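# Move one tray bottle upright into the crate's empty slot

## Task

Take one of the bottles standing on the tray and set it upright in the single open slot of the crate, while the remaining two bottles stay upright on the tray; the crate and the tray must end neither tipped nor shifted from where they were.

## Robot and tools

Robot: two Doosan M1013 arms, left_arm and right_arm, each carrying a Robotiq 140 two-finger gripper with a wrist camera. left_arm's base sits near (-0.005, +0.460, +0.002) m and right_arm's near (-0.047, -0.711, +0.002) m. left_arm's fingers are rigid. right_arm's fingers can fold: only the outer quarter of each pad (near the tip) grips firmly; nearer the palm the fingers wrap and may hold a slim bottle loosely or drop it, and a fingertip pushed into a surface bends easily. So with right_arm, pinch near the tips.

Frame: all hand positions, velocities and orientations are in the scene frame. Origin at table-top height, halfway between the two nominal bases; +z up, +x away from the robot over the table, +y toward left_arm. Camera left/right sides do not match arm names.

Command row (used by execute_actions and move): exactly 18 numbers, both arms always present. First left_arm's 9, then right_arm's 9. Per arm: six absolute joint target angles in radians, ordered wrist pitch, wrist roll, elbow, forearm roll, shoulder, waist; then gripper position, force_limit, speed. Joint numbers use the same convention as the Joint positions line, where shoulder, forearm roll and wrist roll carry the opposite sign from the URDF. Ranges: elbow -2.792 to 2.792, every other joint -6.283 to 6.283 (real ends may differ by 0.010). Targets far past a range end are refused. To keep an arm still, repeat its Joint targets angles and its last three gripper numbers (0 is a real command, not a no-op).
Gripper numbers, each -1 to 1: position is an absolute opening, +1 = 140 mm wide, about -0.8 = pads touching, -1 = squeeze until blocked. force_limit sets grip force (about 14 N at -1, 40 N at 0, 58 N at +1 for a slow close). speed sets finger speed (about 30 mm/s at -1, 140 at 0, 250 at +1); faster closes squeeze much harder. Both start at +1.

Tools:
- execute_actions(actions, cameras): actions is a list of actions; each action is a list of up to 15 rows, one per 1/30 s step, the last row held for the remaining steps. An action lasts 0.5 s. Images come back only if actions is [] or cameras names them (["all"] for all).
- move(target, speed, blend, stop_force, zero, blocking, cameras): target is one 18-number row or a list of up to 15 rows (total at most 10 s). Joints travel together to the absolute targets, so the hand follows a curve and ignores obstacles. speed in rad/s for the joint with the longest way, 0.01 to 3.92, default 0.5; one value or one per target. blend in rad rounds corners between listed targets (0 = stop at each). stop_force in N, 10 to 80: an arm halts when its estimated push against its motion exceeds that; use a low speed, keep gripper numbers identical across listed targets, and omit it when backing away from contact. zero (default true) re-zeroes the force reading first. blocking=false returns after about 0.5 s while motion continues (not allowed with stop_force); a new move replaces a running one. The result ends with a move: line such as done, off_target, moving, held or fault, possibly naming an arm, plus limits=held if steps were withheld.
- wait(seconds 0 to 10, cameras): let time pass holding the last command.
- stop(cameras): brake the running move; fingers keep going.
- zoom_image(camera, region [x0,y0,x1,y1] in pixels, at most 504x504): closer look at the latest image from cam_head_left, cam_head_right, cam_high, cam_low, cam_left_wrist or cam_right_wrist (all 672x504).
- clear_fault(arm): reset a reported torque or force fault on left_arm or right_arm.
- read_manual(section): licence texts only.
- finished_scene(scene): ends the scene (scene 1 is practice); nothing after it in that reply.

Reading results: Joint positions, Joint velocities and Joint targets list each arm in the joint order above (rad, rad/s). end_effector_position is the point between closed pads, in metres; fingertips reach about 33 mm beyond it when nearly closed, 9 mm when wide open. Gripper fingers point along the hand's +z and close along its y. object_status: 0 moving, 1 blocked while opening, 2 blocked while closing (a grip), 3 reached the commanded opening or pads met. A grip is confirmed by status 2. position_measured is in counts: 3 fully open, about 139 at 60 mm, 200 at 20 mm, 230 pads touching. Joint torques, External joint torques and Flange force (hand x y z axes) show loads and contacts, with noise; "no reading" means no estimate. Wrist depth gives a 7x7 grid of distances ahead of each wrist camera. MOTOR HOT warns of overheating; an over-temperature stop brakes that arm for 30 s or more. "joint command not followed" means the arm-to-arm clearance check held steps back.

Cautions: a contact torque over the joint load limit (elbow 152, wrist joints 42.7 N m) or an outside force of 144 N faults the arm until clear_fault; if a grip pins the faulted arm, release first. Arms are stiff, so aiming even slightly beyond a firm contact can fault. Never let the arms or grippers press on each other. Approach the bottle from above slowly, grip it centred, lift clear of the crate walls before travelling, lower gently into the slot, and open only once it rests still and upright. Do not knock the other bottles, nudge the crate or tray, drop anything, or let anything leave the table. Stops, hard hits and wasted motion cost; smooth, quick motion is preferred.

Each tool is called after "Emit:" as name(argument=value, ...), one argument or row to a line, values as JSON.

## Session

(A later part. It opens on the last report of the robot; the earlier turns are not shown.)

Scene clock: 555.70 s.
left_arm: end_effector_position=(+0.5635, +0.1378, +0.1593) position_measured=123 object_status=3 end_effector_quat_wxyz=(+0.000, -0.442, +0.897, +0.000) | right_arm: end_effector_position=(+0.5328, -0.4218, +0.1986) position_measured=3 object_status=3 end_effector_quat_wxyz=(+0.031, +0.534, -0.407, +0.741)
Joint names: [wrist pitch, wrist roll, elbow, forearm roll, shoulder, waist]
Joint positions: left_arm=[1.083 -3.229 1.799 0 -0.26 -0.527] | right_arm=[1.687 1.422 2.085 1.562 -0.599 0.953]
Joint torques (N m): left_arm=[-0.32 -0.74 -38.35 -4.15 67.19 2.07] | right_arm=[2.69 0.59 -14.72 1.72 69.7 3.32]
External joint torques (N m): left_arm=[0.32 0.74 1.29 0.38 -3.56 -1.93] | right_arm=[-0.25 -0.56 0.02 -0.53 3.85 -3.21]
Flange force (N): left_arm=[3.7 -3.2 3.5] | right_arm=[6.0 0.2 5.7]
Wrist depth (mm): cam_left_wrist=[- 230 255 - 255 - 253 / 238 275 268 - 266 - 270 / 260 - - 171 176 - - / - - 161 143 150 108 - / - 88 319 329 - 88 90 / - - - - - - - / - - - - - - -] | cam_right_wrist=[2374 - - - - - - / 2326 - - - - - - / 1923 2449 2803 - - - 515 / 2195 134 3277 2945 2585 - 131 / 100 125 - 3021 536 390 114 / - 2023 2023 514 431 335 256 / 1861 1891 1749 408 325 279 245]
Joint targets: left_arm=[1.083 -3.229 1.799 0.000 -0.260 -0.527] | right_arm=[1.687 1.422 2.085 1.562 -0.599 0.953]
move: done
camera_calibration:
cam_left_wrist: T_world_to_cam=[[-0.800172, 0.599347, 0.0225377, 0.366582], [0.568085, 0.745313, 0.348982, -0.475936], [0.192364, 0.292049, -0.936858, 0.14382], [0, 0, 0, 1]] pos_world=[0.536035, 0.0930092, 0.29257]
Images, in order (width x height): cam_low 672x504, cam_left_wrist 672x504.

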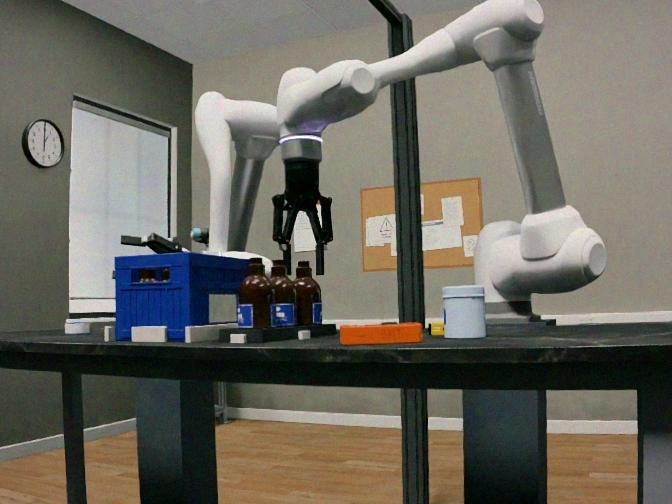

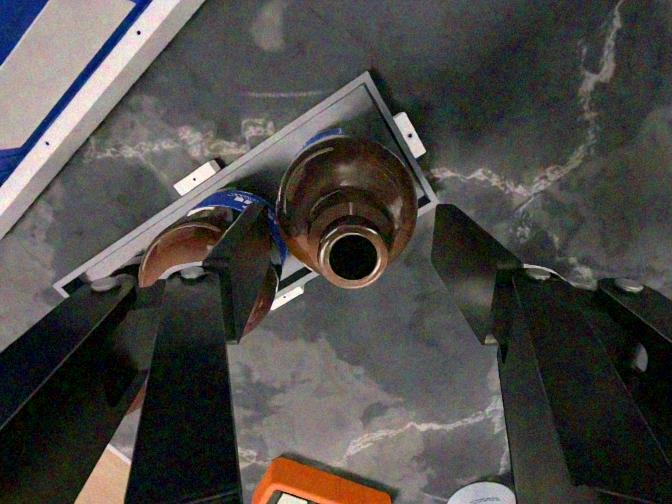

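Emit:
execute_actions(
  actions=[
    [[1.0826, -3.2287, 1.7993, 0.0, -0.2597, -0.5274, -1, 0, -1, 1.687, 1.422, 2.085, 1.562, -0.599, 0.953, 1, 1, 1]],
    [[1.0826, -3.2287, 1.7993, 0.0, -0.2597, -0.5274, -1, 0, -1, 1.687, 1.422, 2.085, 1.562, -0.599, 0.953, 1, 1, 1]],
    [[1.0826, -3.2287, 1.7993, 0.0, -0.2597, -0.5274, -1, 0, -1, 1.687, 1.422, 2.085, 1.562, -0.599, 0.953, 1, 1, 1]],
    [[1.0826, -3.2287, 1.7993, 0.0, -0.2597, -0.5274, -1, 0, -1, 1.687, 1.422, 2.085, 1.562, -0.599, 0.953, 1, 1, 1]],
  ],
  cameras=["cam_left_wrist", "cam_low"],
)

Scene clock: 578.90 s.
left_arm: end_effector_position=(+0.5635, +0.1378, +0.1592) position_measured=182 object_status=2 end_effector_quat_wxyz=(+0.000, -0.442, +0.897, +0.000) | right_arm: end_effector_position=(+0.5328, -0.4218, +0.1986) position_measured=3 object_status=3 end_effector_quat_wxyz=(+0.031, +0.534, -0.407, +0.741)
Joint names: [wrist pitch, wrist roll, elbow, forearm roll, shoulder, waist]
Joint positions: left_arm=[1.083 -3.229 1.799 0 -0.26 -0.527] | right_arm=[1.687 1.422 2.085 1.562 -0.599 0.953]
Joint torques (N m): left_arm=[0.79 -0.66 -32.63 -4.26 61.95 2.28] | right_arm=[2.65 0.59 -14.81 1.74 69.78 3.47]
External joint torques (N m): left_arm=[-0.8 0.66 -4.55 0.48 1.59 -2.24] | right_arm=[-0.22 -0.56 0.14 -0.54 3.6 -4]
External joint torques at the end of the 1st action: left_arm=[0.28 0.7 0.93 0.33 -2.92 -2.39] | right_arm=[-0.24 -0.55 0.1 -0.56 3.63 -4.09]
External joint torques at the end of the 2nd action: left_arm=[0.29 0.7 1.1 0.42 -3.1 -2.31] | right_arm=[-0.24 -0.54 0.13 -0.56 4.1 -3.58]
External joint torques at the end of the 3rd action: left_arm=[-0.86 0.64 -4.05 0.44 1.13 -2.43] | right_arm=[-0.22 -0.57 0.04 -0.55 4.07 -3.43]
Flange force (N): left_arm=[3.6 -6.4 -4.4] | right_arm=[5.5 0.5 7.0]
Flange force at the end of the 1st action (N): left_arm=[4.3 -3.0 2.7] | right_arm=[5.5 0.4 7.1]
Flange force at the end of the 2nd action (N): left_arm=[4.2 -2.9 3.0] | right_arm=[6.5 0.3 6.4]
Flange force at the end of the 3rd action (N): left_arm=[3.9 -6.1 -3.4] | right_arm=[6.4 0.2 6.1]
Wrist depth (mm): cam_left_wrist=[192 229 - 253 - - 253 / 245 268 - 264 - - - / 283 - 275 171 - - 291 / - 250 193 140 113 - - / - - - - - 76 - / - - - - - - - / - - - - - - -] | cam_right_wrist=[2614 - - - - - - / 2374 1923 - - 4230 - - / - - - - 3421 653 516 / 2115 133 2674 2115 2115 563 131 / 100 125 - 2350 523 414 114 / 1923 2023 - 509 415 334 264 / 1876 1923 1723 405 317 279 246]
Joint targets: left_arm=[1.083 -3.229 1.799 0.000 -0.260 -0.527] | right_arm=[1.687 1.422 2.085 1.562 -0.599 0.953]
Step readings (joint positions of left_arm | right_arm; steps 1 to 15: 1st action; 16 to 30: 2nd action; 31 to 45: 3rd action; 46 to 60: 4th action):
0: [1.083 -3.229 1.799 0.000 -0.260 -0.527] | [1.687 1.422 2.085 1.562 -0.599 0.953]
1: [1.083 -3.229 1.799 0.000 -0.260 -0.527] | [1.687 1.422 2.085 1.562 -0.599 0.953]
2: [1.083 -3.229 1.799 0.000 -0.260 -0.527] | [1.687 1.422 2.085 1.562 -0.599 0.953]
4: [1.083 -3.229 1.799 0.000 -0.260 -0.527] | [1.687 1.422 2.085 1.562 -0.599 0.953]
8: [1.083 -3.229 1.799 0.000 -0.260 -0.527] | [1.687 1.422 2.085 1.562 -0.599 0.953]
15: [1.083 -3.229 1.799 0.000 -0.260 -0.527] | [1.687 1.422 2.085 1.562 -0.599 0.953]
16: [1.083 -3.229 1.799 0.000 -0.260 -0.527] | [1.687 1.422 2.085 1.562 -0.599 0.953]
17: [1.083 -3.229 1.799 0.000 -0.260 -0.527] | [1.687 1.422 2.085 1.562 -0.599 0.953]
19: [1.083 -3.229 1.799 0.000 -0.260 -0.527] | [1.687 1.422 2.085 1.562 -0.599 0.953]
23: [1.083 -3.229 1.799 0.000 -0.260 -0.527] | [1.687 1.422 2.085 1.562 -0.599 0.953]
30: [1.083 -3.229 1.799 0.000 -0.260 -0.527] | [1.687 1.422 2.085 1.562 -0.599 0.953]
31: [1.083 -3.229 1.799 0.000 -0.260 -0.527] | [1.687 1.422 2.085 1.562 -0.599 0.953]
32: [1.083 -3.229 1.799 0.000 -0.260 -0.527] | [1.687 1.422 2.085 1.562 -0.599 0.953]
34: [1.083 -3.229 1.799 0.000 -0.260 -0.527] | [1.687 1.422 2.085 1.562 -0.599 0.953]
38: [1.083 -3.229 1.799 0.000 -0.260 -0.527] | [1.687 1.422 2.085 1.562 -0.599 0.953]
45: [1.083 -3.229 1.799 0.000 -0.260 -0.527] | [1.687 1.422 2.085 1.562 -0.599 0.953]
46: [1.083 -3.229 1.799 0.000 -0.260 -0.527] | [1.687 1.422 2.085 1.562 -0.599 0.953]
47: [1.083 -3.229 1.799 0.000 -0.260 -0.527] | [1.687 1.422 2.085 1.562 -0.599 0.953]
49: [1.083 -3.229 1.799 0.000 -0.260 -0.527] | [1.687 1.422 2.085 1.562 -0.599 0.953]
53: [1.083 -3.229 1.799 0.000 -0.260 -0.527] | [1.687 1.422 2.085 1.562 -0.599 0.953]
60: [1.083 -3.229 1.799 0.000 -0.260 -0.527] | [1.687 1.422 2.085 1.562 -0.599 0.953]
camera_calibration:
cam_left_wrist: T_world_to_cam=[[-0.80016, 0.599365, 0.0224818, 0.36659], [0.5681, 0.745333, 0.348913, -0.475926], [0.19237, 0.291958, -0.936886, 0.143833], [0, 0, 0, 1]] pos_world=[0.536035, 0.0930094, 0.29257]
Images, in order (width x height): cam_low 672x504, cam_left_wrist 672x504.

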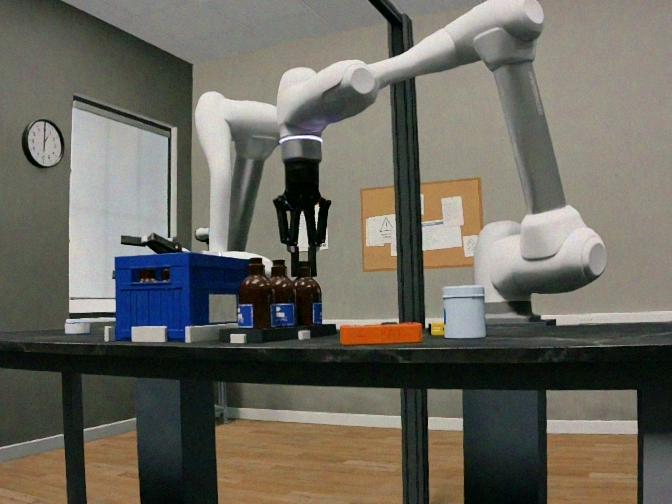

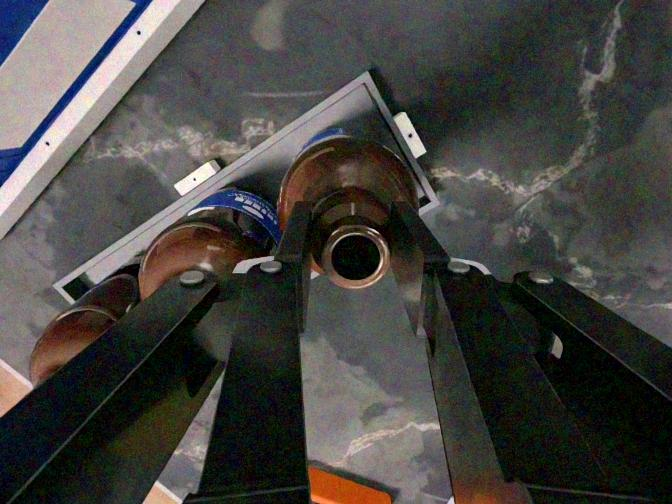

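Emit:
zoom_image(
  camera="cam_low",
  region=[265, 240, 345, 320],
)

Emit:
zoom_image(
  camera="cam_left_wrist",
  region=[250, 130, 470, 350],
)

Scaled by 6.300 from the camera's 672x504 image, which has a finer 960x720 frame.

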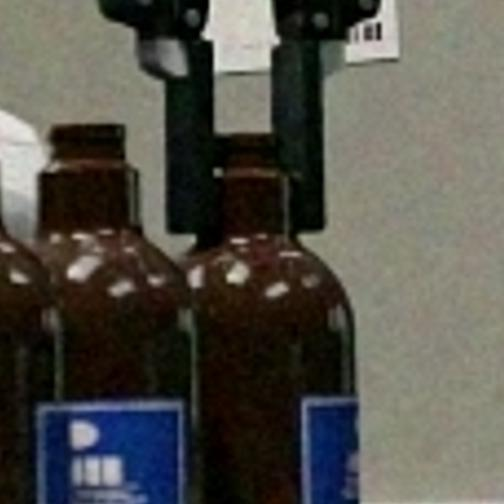

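Scaled by 2.291 from the camera's 672x504 image, which has a finer 960x720 frame.

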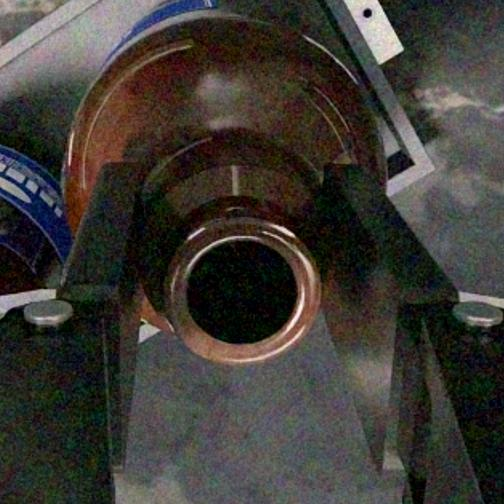

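Emit:
move(
  target=[
    [1.1730, -3.2287, 1.7449, 0.0, -0.2238, -0.5274, -1, 0, -1, 1.687, 1.422, 2.085, 1.562, -0.599, 0.953, 1, 1, 1],
    [1.2968, -3.2287, 1.6587, 0.0, -0.1862, -0.5274, -1, 0, -1, 1.687, 1.422, 2.085, 1.562, -0.599, 0.953, 1, 1, 1],
    [1.4379, -3.2287, 1.5436, 0.0, -0.1601, -0.5274, -1, 0, -1, 1.687, 1.422, 2.085, 1.562, -0.599, 0.953, 1, 1, 1],
  ],
  speed=[0.06, 0.12, 0.15],
  blend=[0.02, 0.02, 0],
  cameras=["cam_left_wrist", "cam_low", "cam_high"],
)

Scene clock: 657.57 s.
left_arm: end_effector_position=(+0.5635, +0.1378, +0.3602) position_measured=182 object_status=2 end_effector_quat_wxyz=(+0.000, -0.442, +0.897, +0.000) | right_arm: end_effector_position=(+0.5328, -0.4218, +0.1986) position_measured=3 object_status=3 end_effector_quat_wxyz=(+0.031, +0.534, -0.407, +0.741)
Joint names: [wrist pitch, wrist roll, elbow, forearm roll, shoulder, waist]
Joint positions: left_arm=[1.438 -3.229 1.544 0 -0.16 -0.527] | right_arm=[1.687 1.422 2.085 1.562 -0.599 0.953]
Joint torques (N m): left_arm=[-0.44 -0.65 -44.83 -4.66 63.2 2.45] | right_arm=[2.68 0.59 -14.74 1.72 69.77 3.51]
External joint torques (N m): left_arm=[0.44 0.65 3.15 0.42 -5.2 -2.53] | right_arm=[-0.24 -0.56 0.05 -0.53 3.8 -3.64]
Flange force (N): left_arm=[4.5 -2.9 5.2] | right_arm=[5.9 0.3 6.4]
Wrist depth (mm): cam_left_wrist=[289 317 - - - - - / 336 - - - - - - / - - - 170 - - 453 / 1359 - 390 140 113 - - / - - - - - 76 - / - - - - - - - / - - - - - - -] | cam_right_wrist=[- - 3061 3061 - - - / 2585 - 2837 3421 2585 - - / 1876 - 2529 2837 - - 519 / 2449 134 2326 2005 2449 541 131 / 100 144 2644 2281 561 412 114 / 1876 2041 2872 531 398 335 281 / 1972 1907 1876 407 331 281 246]
Joint targets: left_arm=[1.438 -3.229 1.544 0.000 -0.160 -0.527] | right_arm=[1.687 1.422 2.085 1.562 -0.599 0.953]
move: done
camera_calibration:
cam_left_wrist: T_world_to_cam=[[-0.800188, 0.599323, 0.0226125, 0.362028], [0.568096, 0.745329, 0.348929, -0.546028], [0.192268, 0.292055, -0.936876, 0.332094], [0, 0, 0, 1]] pos_world=[0.536035, 0.0930091, 0.49347]
Images, in order (width x height): cam_high 672x504, cam_low 672x504, cam_left_wrist 672x504.

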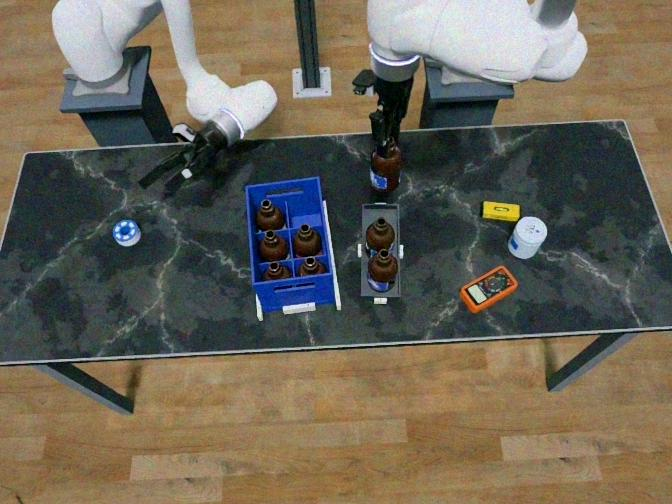

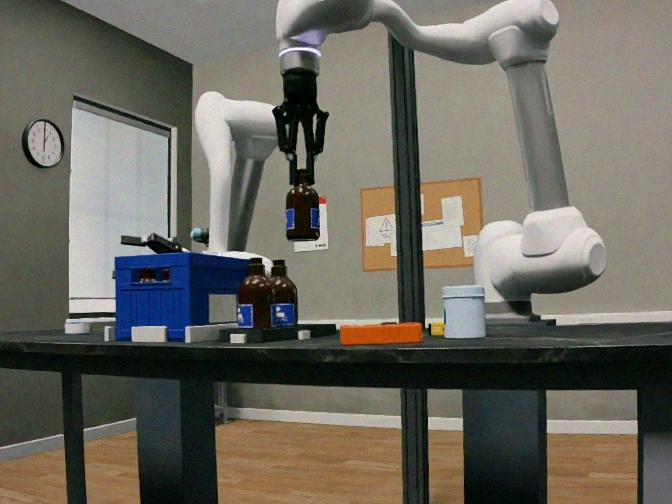

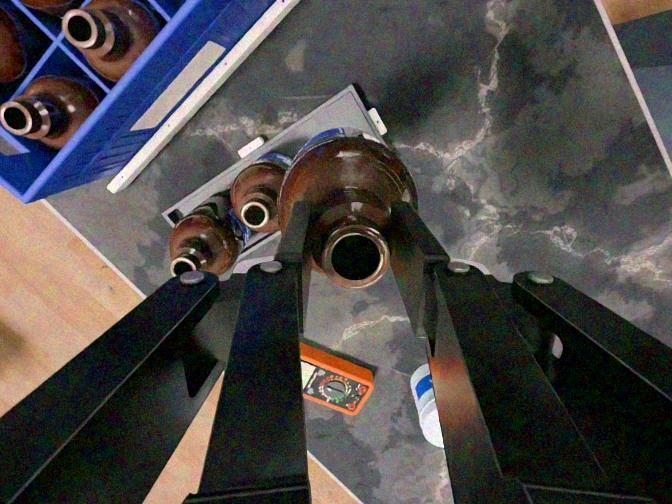

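Emit:
move(
  target=[1.4978, -3.0082, 1.2770, 0.0, -0.3668, -0.7479, -1, 0, -1, 1.687, 1.422, 2.085, 1.562, -0.599, 0.953, 1, 1, 1],
  speed=0.15,
  cameras=["cam_left_wrist", "cam_low", "cam_high", "cam_head_left", "cam_head_right"],
)

Emit:
zoom_image(
  camera="cam_left_wrist",
  region=[110, 20, 510, 320],
)

Emit:
zoom_image(
  camera="cam_high",
  region=[220, 100, 380, 260],
)

Emit:
zoom_image(
  camera="cam_head_left",
  region=[290, 130, 420, 280],
)

Scene clock: 682.17 s.
left_arm: end_effector_position=(+0.5688, -0.0688, +0.3602) position_measured=182 object_status=2 end_effector_quat_wxyz=(+0.000, -0.442, +0.897, +0.000) | right_arm: end_effector_position=(+0.5328, -0.4218, +0.1986) position_measured=3 object_status=3 end_effector_quat_wxyz=(+0.031, +0.534, -0.407, +0.741)
Joint names: [wrist pitch, wrist roll, elbow, forearm roll, shoulder, waist]
Joint positions: left_arm=[1.498 -3.008 1.277 0 -0.367 -0.748] | right_arm=[1.687 1.422 2.085 1.562 -0.599 0.953]
Joint torques (N m): left_arm=[-0.32 -0.77 -44.69 -4.68 84.22 2.39] | right_arm=[2.67 0.56 -14.77 1.74 69.51 3.53]
External joint torques (N m): left_arm=[0.31 0.77 2.65 0.41 -5.02 -2.21] | right_arm=[-0.24 -0.53 0.04 -0.53 3.99 -3.73]
Flange force (N): left_arm=[4.0 -1.9 4.4] | right_arm=[6.2 0.2 6.6]
Wrist depth (mm): cam_left_wrist=[- - - - - - - / - 444 - - - - - / 487 - - 170 - - - / 1278 371 - 139 113 - 504 / - - - 456 - 76 - / - - - - - - - / - - - - - - -] | cam_right_wrist=[- - - - - - - / - 2423 - - 3277 - - / 2945 2077 2837 3277 - - 519 / 2195 134 - 2983 2644 563 131 / 100 144 - 1939 504 412 114 / 1907 2059 - 510 408 333 264 / 1876 1939 1723 408 335 279 246]
Joint targets: left_arm=[1.498 -3.008 1.277 0.000 -0.367 -0.748] | right_arm=[1.687 1.422 2.085 1.562 -0.599 0.953]
move: done
camera_calibration:
cam_left_wrist: T_world_to_cam=[[-0.800172, 0.599347, 0.0225377, 0.49012], [0.568085, 0.745313, 0.348982, -0.395076], [0.192364, 0.292049, -0.936858, 0.391352], [0, 0, 0, 1]] pos_world=[0.541335, -0.113591, 0.49347]
Images, in order (width x height): cam_head_left 672x504, cam_head_right 672x504, cam_high 672x504, cam_low 672x504, cam_left_wrist 672x504.

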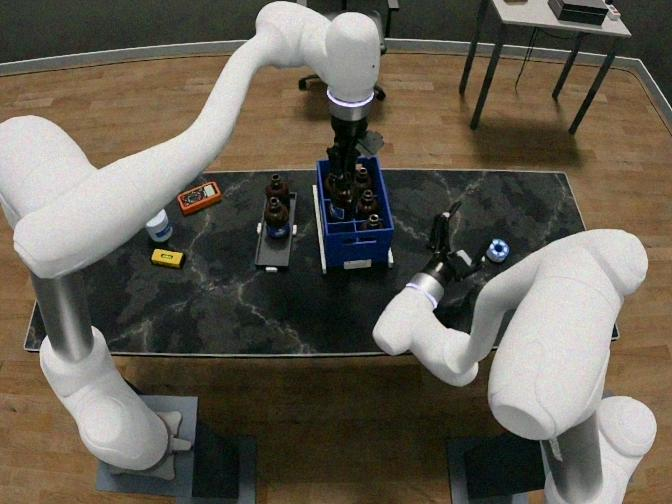

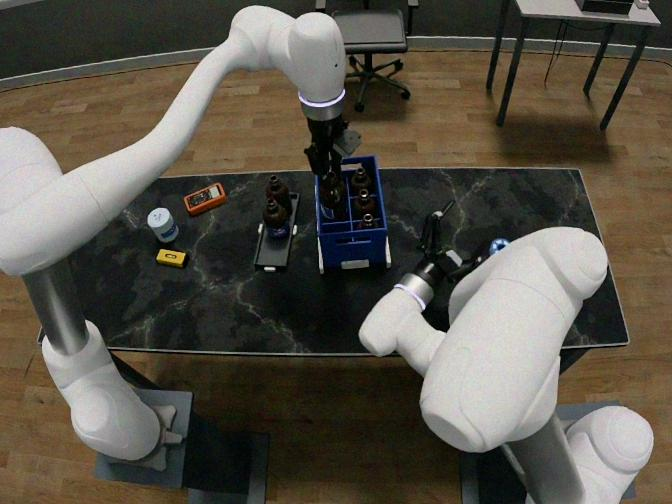

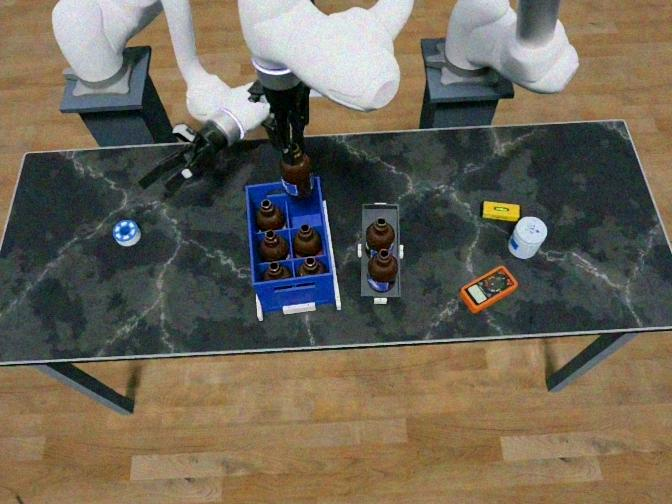

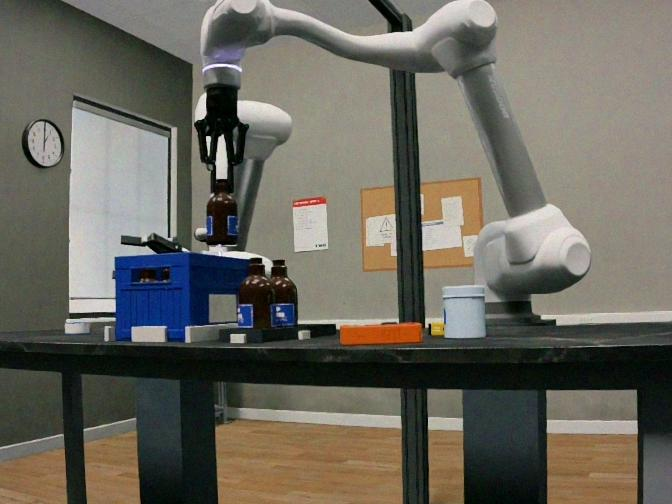

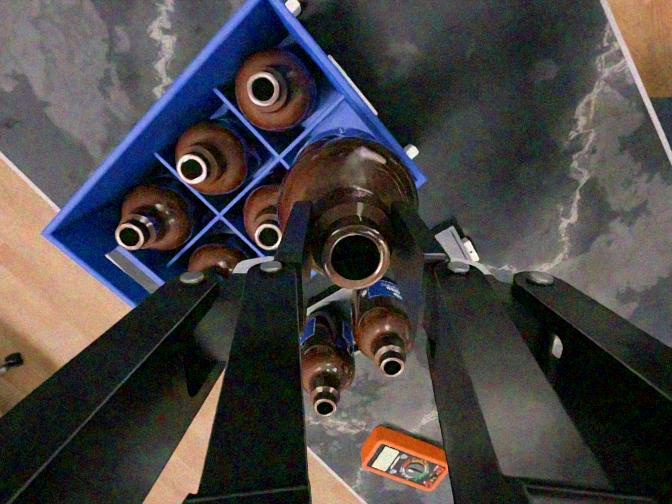

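Scaled by 1.260 from the camera's 672x504 image, which has a finer 960x720 frame.

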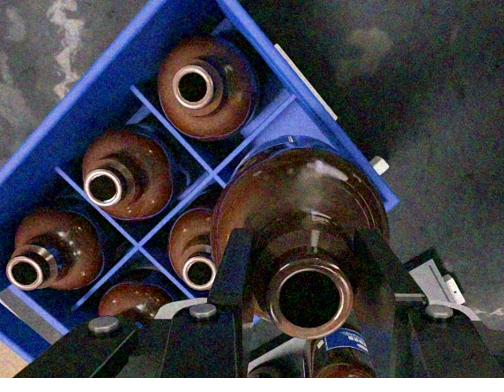

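Scaled by 3.150 from the camera's 672x504 image, which has a finer 960x720 frame.

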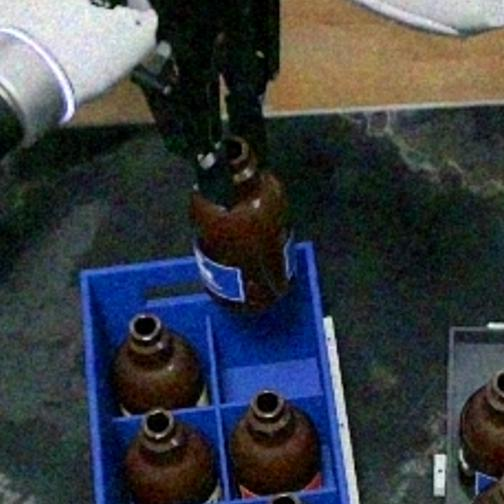

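Scaled by 3.360 from the camera's 672x504 image, which has a finer 960x720 frame.

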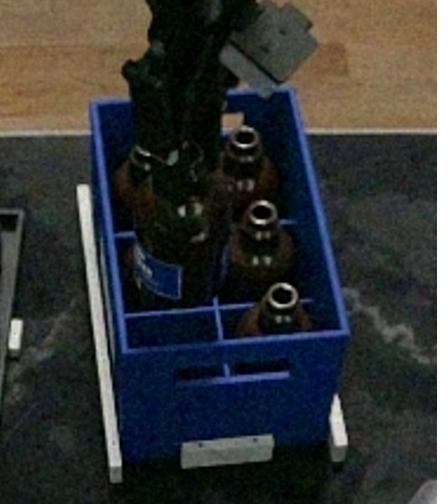

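Emit:
zoom_image(
  camera="cam_left_wrist",
  region=[210, 30, 350, 180],
)

Emit:
zoom_image(
  camera="cam_left_wrist",
  region=[100, 120, 280, 260],
)

Emit:
zoom_image(
  camera="cam_left_wrist",
  region=[300, 60, 460, 220],
)

Scaled by 3.360 from the camera's 672x504 image, which has a finer 960x720 frame.

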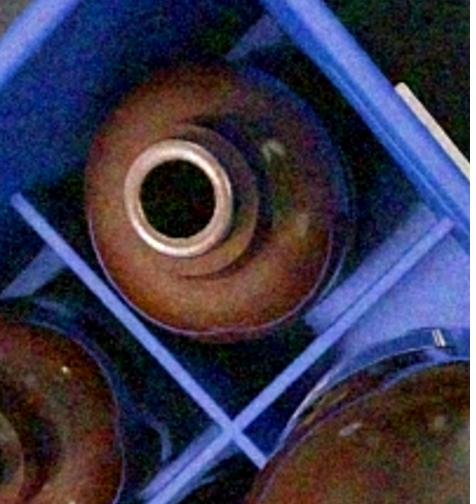

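Scaled by 2.800 from the camera's 672x504 image, which has a finer 960x720 frame.

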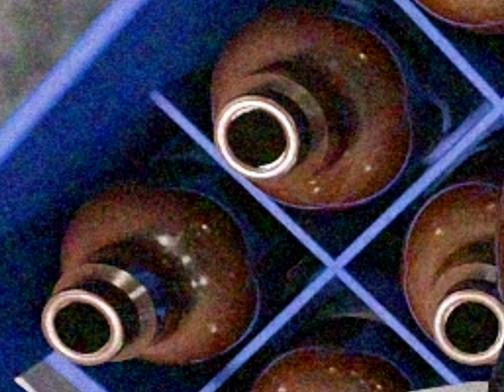

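Scaled by 3.150 from the camera's 672x504 image, which has a finer 960x720 frame.

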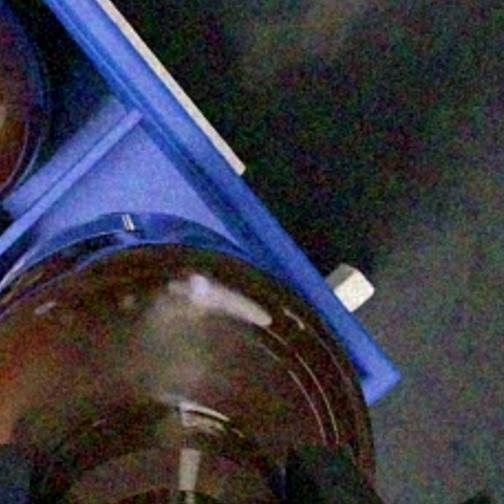

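Emit:
zoom_image(
  camera="cam_left_wrist",
  region=[220, 0, 340, 90],
)

Emit:
zoom_image(
  camera="cam_left_wrist",
  region=[30, 180, 190, 320],
)

Emit:
zoom_image(
  camera="cam_high",
  region=[235, 170, 345, 325],
)

Scaled by 4.200 from the camera's 672x504 image, which has a finer 960x720 frame.

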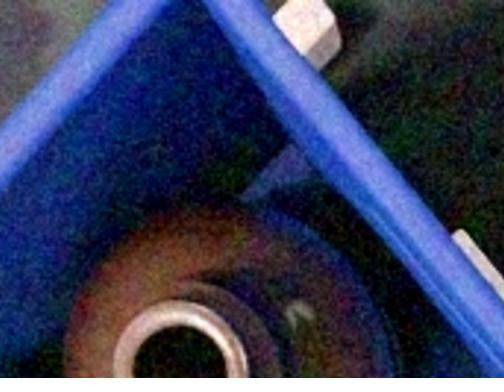

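Scaled by 3.150 from the camera's 672x504 image, which has a finer 960x720 frame.

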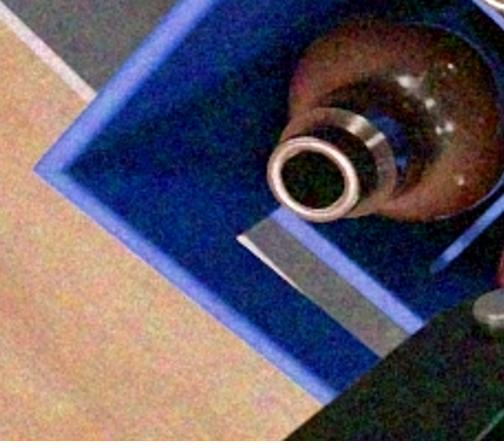

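Scaled by 3.252 from the camera's 672x504 image, which has a finer 960x720 frame.

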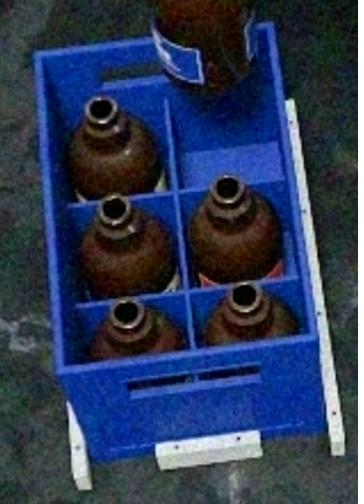

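Emit:
move(
  target=[
    [1.4968, -3.0123, 1.2803, 0.0, -0.3644, -0.7438, -1, 0, -1, 1.687, 1.422, 2.085, 1.562, -0.599, 0.953, 1, 1, 1],
    [1.3937, -3.0123, 1.3710, 0.0, -0.3769, -0.7438, -1, 0, -1, 1.687, 1.422, 2.085, 1.562, -0.599, 0.953, 1, 1, 1],
  ],
  speed=0.08,
  cameras=["cam_left_wrist", "cam_low", "cam_high", "cam_head_left", "cam_head_right"],
)

Emit:
zoom_image(
  camera="cam_left_wrist",
  region=[170, 0, 510, 300],
)

Emit:
zoom_image(
  camera="cam_high",
  region=[220, 130, 380, 260],
)

Emit:
zoom_image(
  camera="cam_head_left",
  region=[300, 140, 410, 250],
)

Emit:
zoom_image(
  camera="cam_head_right",
  region=[300, 140, 410, 250],
)

Scene clock: 850.00 s.
left_arm: end_effector_position=(+0.5700, -0.0655, +0.3003) position_measured=182 object_status=2 end_effector_quat_wxyz=(+0.000, -0.442, +0.897, +0.000) | right_arm: end_effector_position=(+0.5328, -0.4218, +0.1986) position_measured=3 object_status=3 end_effector_quat_wxyz=(+0.031, +0.534, -0.407, +0.741)
Joint names: [wrist pitch, wrist roll, elbow, forearm roll, shoulder, waist]
Joint positions: left_arm=[1.394 -3.012 1.371 0 -0.377 -0.744] | right_arm=[1.687 1.422 2.085 1.562 -0.599 0.953]
Joint torques (N m): left_arm=[-0.26 -0.68 -44.12 -4.62 84.23 2.43] | right_arm=[2.68 0.59 -14.79 1.74 69.78 3.49]
External joint torques (N m): left_arm=[0.24 0.68 2.68 0.41 -4.84 -2.4] | right_arm=[-0.24 -0.56 0.05 -0.53 4.03 -3.81]
Flange force (N): left_arm=[4.1 -1.4 4.8] | right_arm=[6.2 0.2 6.8]
Wrist depth (mm): cam_left_wrist=[- - 265 383 - - - / - - - 385 - - - / - 292 290 171 418 444 - / - 311 - 139 134 442 - / - - - - - 76 - / - - - - - - - / - - - - - - -] | cam_right_wrist=[- 2737 - 3231 - - - / - 2475 2945 - - - - / 2237 2529 2803 3102 3814 - 526 / 2237 134 - 1776 3323 489 131 / 100 125 - - 553 387 114 / - 1988 2154 514 411 334 264 / 1846 1955 1776 406 332 279 245]
Joint targets: left_arm=[1.394 -3.012 1.371 0.000 -0.377 -0.744] | right_arm=[1.687 1.422 2.085 1.562 -0.599 0.953]
move: done
camera_calibration:
cam_left_wrist: T_world_to_cam=[[-0.800172, 0.599347, 0.0225377, 0.490372], [0.568085, 0.745313, 0.348982, -0.377256], [0.192364, 0.292049, -0.936858, 0.334059], [0, 0, 0, 1]] pos_world=[0.542435, -0.110291, 0.43357]
Images, in order (width x height): cam_head_left 672x504, cam_head_right 672x504, cam_high 672x504, cam_low 672x504, cam_left_wrist 672x504.

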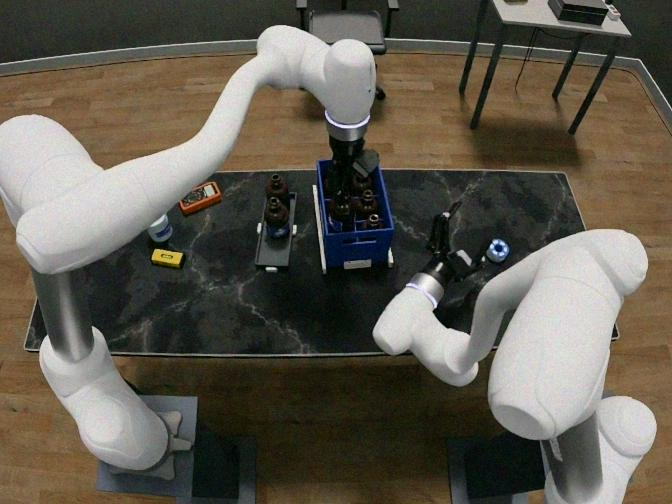

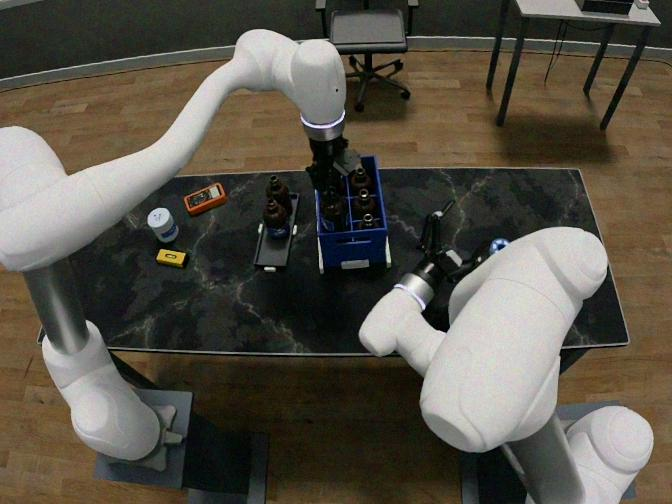

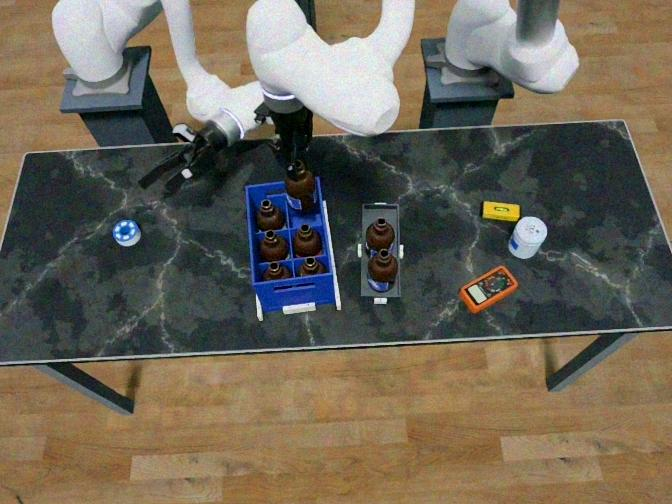

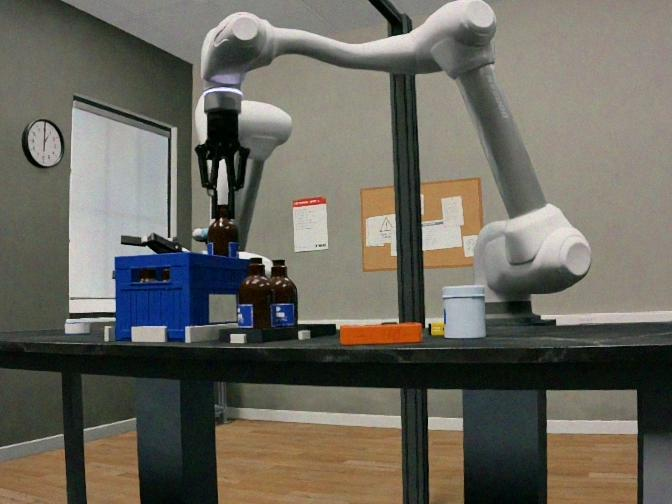

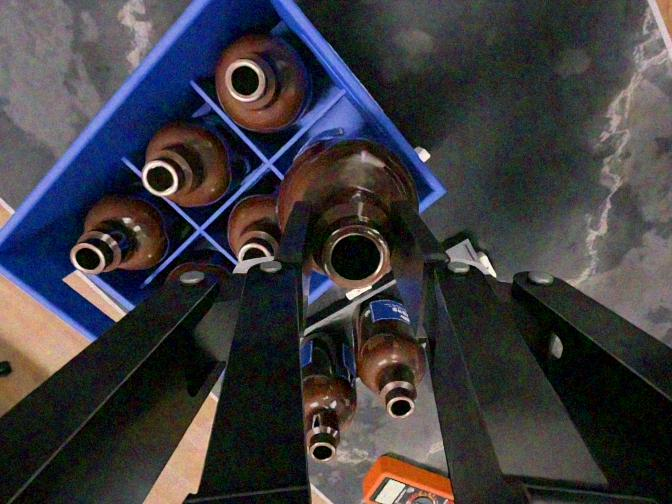

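Scaled by 1.482 from the camera's 672x504 image, which has a finer 960x720 frame.

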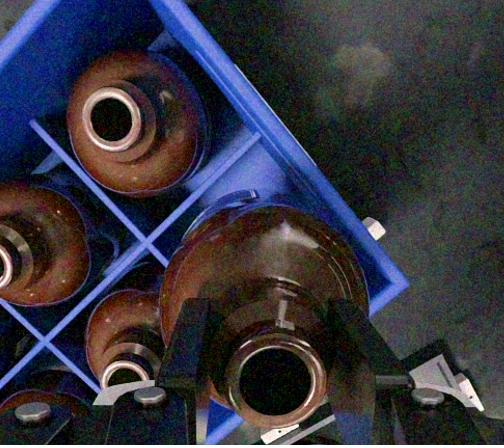

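Scaled by 3.150 from the camera's 672x504 image, which has a finer 960x720 frame.

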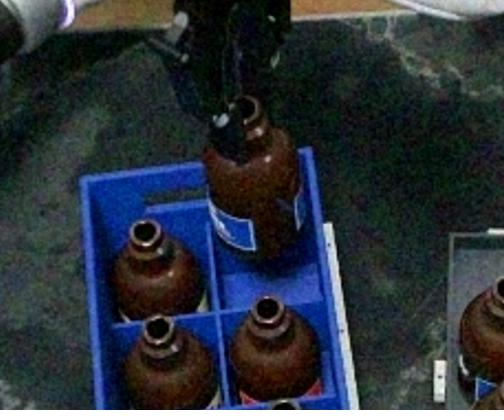

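Scaled by 4.582 from the camera's 672x504 image, which has a finer 960x720 frame.

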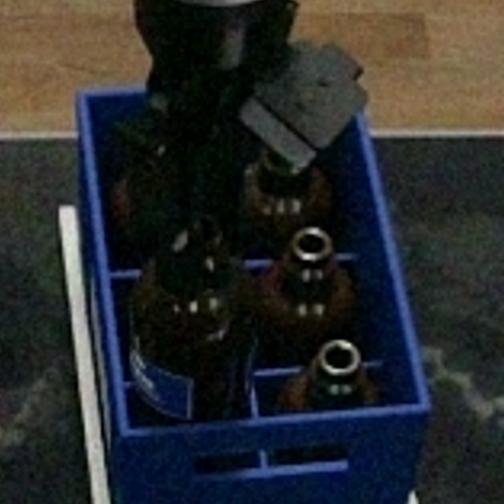

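Scaled by 4.582 from the camera's 672x504 image, which has a finer 960x720 frame.

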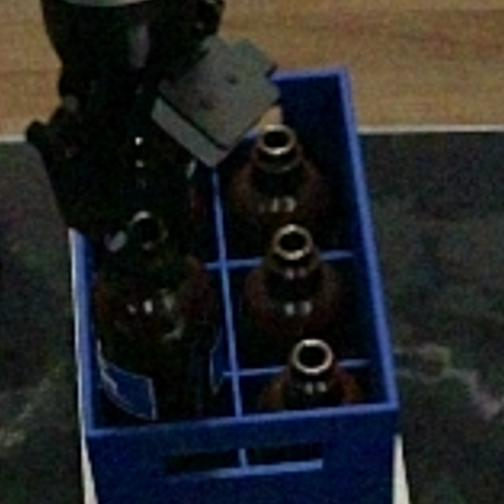

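Emit:
move(
  target=[
    [1.3263, -3.0123, 1.4247, 0.0, -0.3906, -0.7438, -1, 0, -1, 1.687, 1.422, 2.085, 1.562, -0.599, 0.953, 1, 1, 1],
    [1.2599, -3.0123, 1.4733, 0.0, -0.4084, -0.7438, -1, 0, -1, 1.687, 1.422, 2.085, 1.562, -0.599, 0.953, 1, 1, 1],
  ],
  speed=0.04,
  blend=[0.01, 0],
  stop_force=15,
  cameras=["cam_left_wrist", "cam_low", "cam_high", "cam_head_right"],
)

Emit:
zoom_image(
  camera="cam_left_wrist",
  region=[170, 0, 510, 300],
)

Emit:
zoom_image(
  camera="cam_high",
  region=[220, 130, 380, 260],
)

Emit:
zoom_image(
  camera="cam_head_right",
  region=[300, 140, 410, 250],
)

Scene clock: 908.70 s.
left_arm: end_effector_position=(+0.5700, -0.0655, +0.2202) position_measured=182 object_status=2 end_effector_quat_wxyz=(+0.000, -0.442, +0.897, +0.000) | right_arm: end_effector_position=(+0.5328, -0.4218, +0.1986) position_measured=3 object_status=3 end_effector_quat_wxyz=(+0.031, +0.534, -0.407, +0.741)
Joint names: [wrist pitch, wrist roll, elbow, forearm roll, shoulder, waist]
Joint positions: left_arm=[1.26 -3.012 1.473 0 -0.408 -0.744] | right_arm=[1.687 1.422 2.085 1.562 -0.599 0.953]
Joint torques (N m): left_arm=[-0.32 -0.66 -42.77 -4.47 86.45 2.66] | right_arm=[2.69 0.59 -14.79 1.69 69.57 3.45]
External joint torques (N m): left_arm=[0.31 0.66 2.8 0.41 -5.36 -2.57] | right_arm=[-0.26 -0.56 0.13 -0.51 3.73 -3.6]
Flange force (N): left_arm=[4.3 -1.6 5.4] | right_arm=[5.8 0.4 6.4]
Wrist depth (mm): cam_left_wrist=[156 165 214 - - 303 - / 177 - 217 240 329 319 - / - 221 - 174 224 - - / 244 266 251 140 120 - - / 228 - - - - 76 - / - - - 368 - - - / - - - - - - -] | cam_right_wrist=[2423 - - 4562 - - - / 2423 - 3102 - - - - / - 2737 2614 - - 2837 514 / - 134 2398 2174 2556 565 125 / 100 125 2326 2837 555 412 114 / 1891 2041 - 509 402 333 292 / 1923 1907 1891 404 330 288 245]
Joint targets: left_arm=[1.260 -3.012 1.473 0.000 -0.408 -0.744] | right_arm=[1.687 1.422 2.085 1.562 -0.599 0.953]
move: done
camera_calibration:
cam_left_wrist: T_world_to_cam=[[-0.800172, 0.599347, 0.0225377, 0.492178], [0.568085, 0.745313, 0.348982, -0.349303], [0.192364, 0.292049, -0.936858, 0.259017], [0, 0, 0, 1]] pos_world=[0.542435, -0.110291, 0.35347]
Images, in order (width x height): cam_head_right 672x504, cam_high 672x504, cam_low 672x504, cam_left_wrist 672x504.

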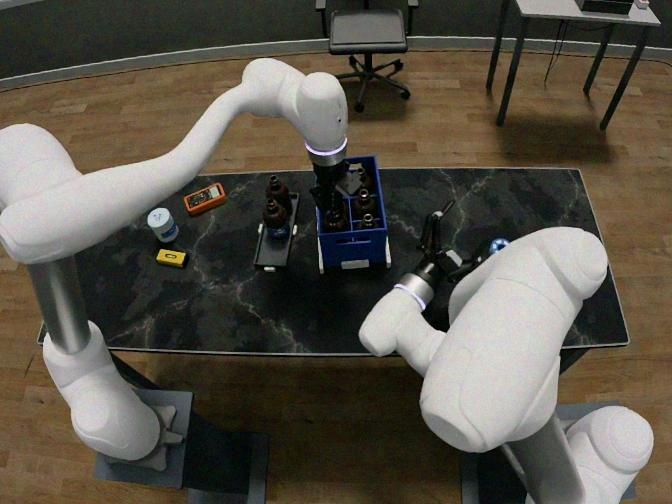

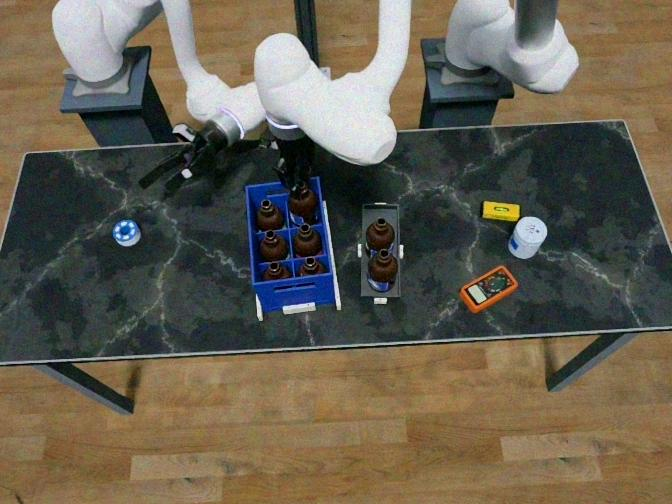

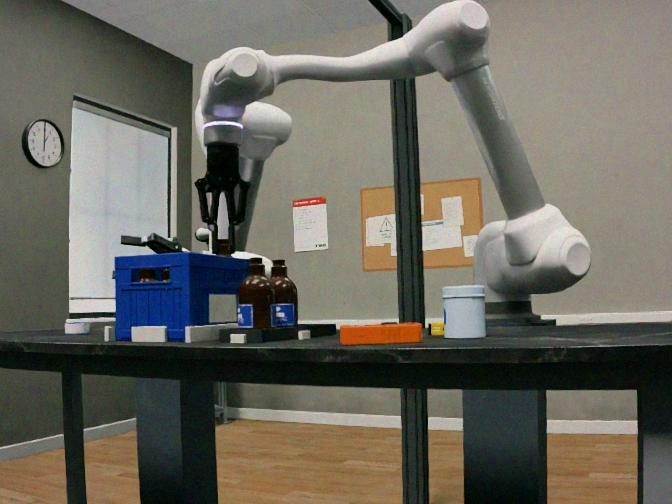

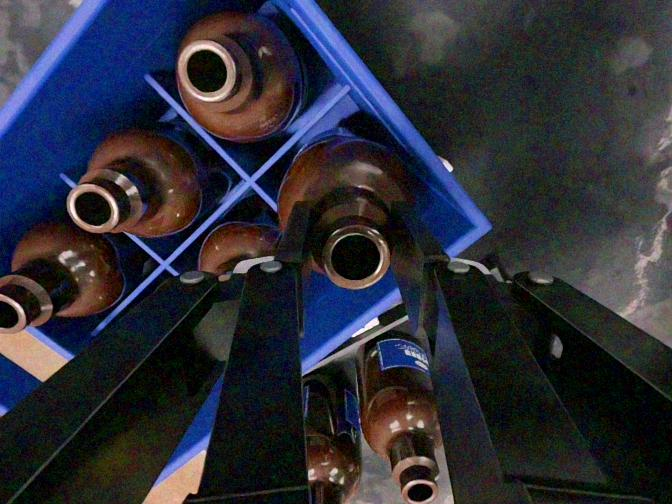

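Scaled by 1.482 from the camera's 672x504 image, which has a finer 960x720 frame.

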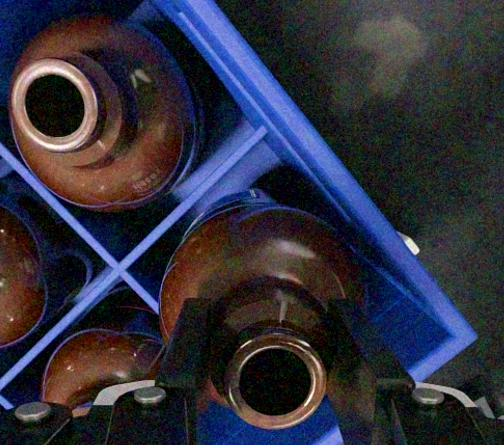

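Scaled by 3.150 from the camera's 672x504 image, which has a finer 960x720 frame.

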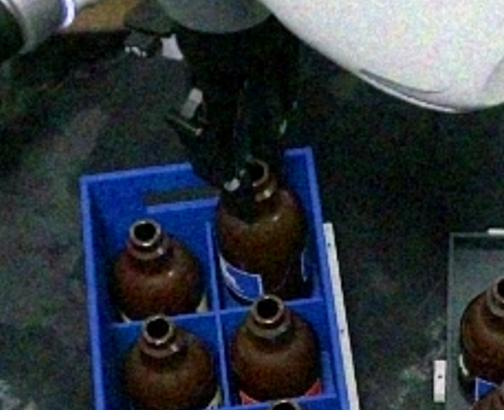

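Scaled by 4.582 from the camera's 672x504 image, which has a finer 960x720 frame.

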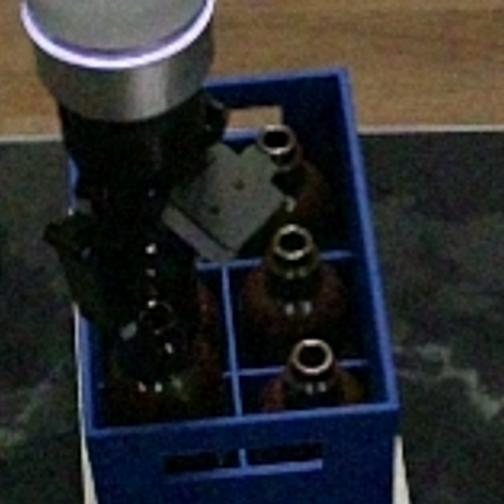

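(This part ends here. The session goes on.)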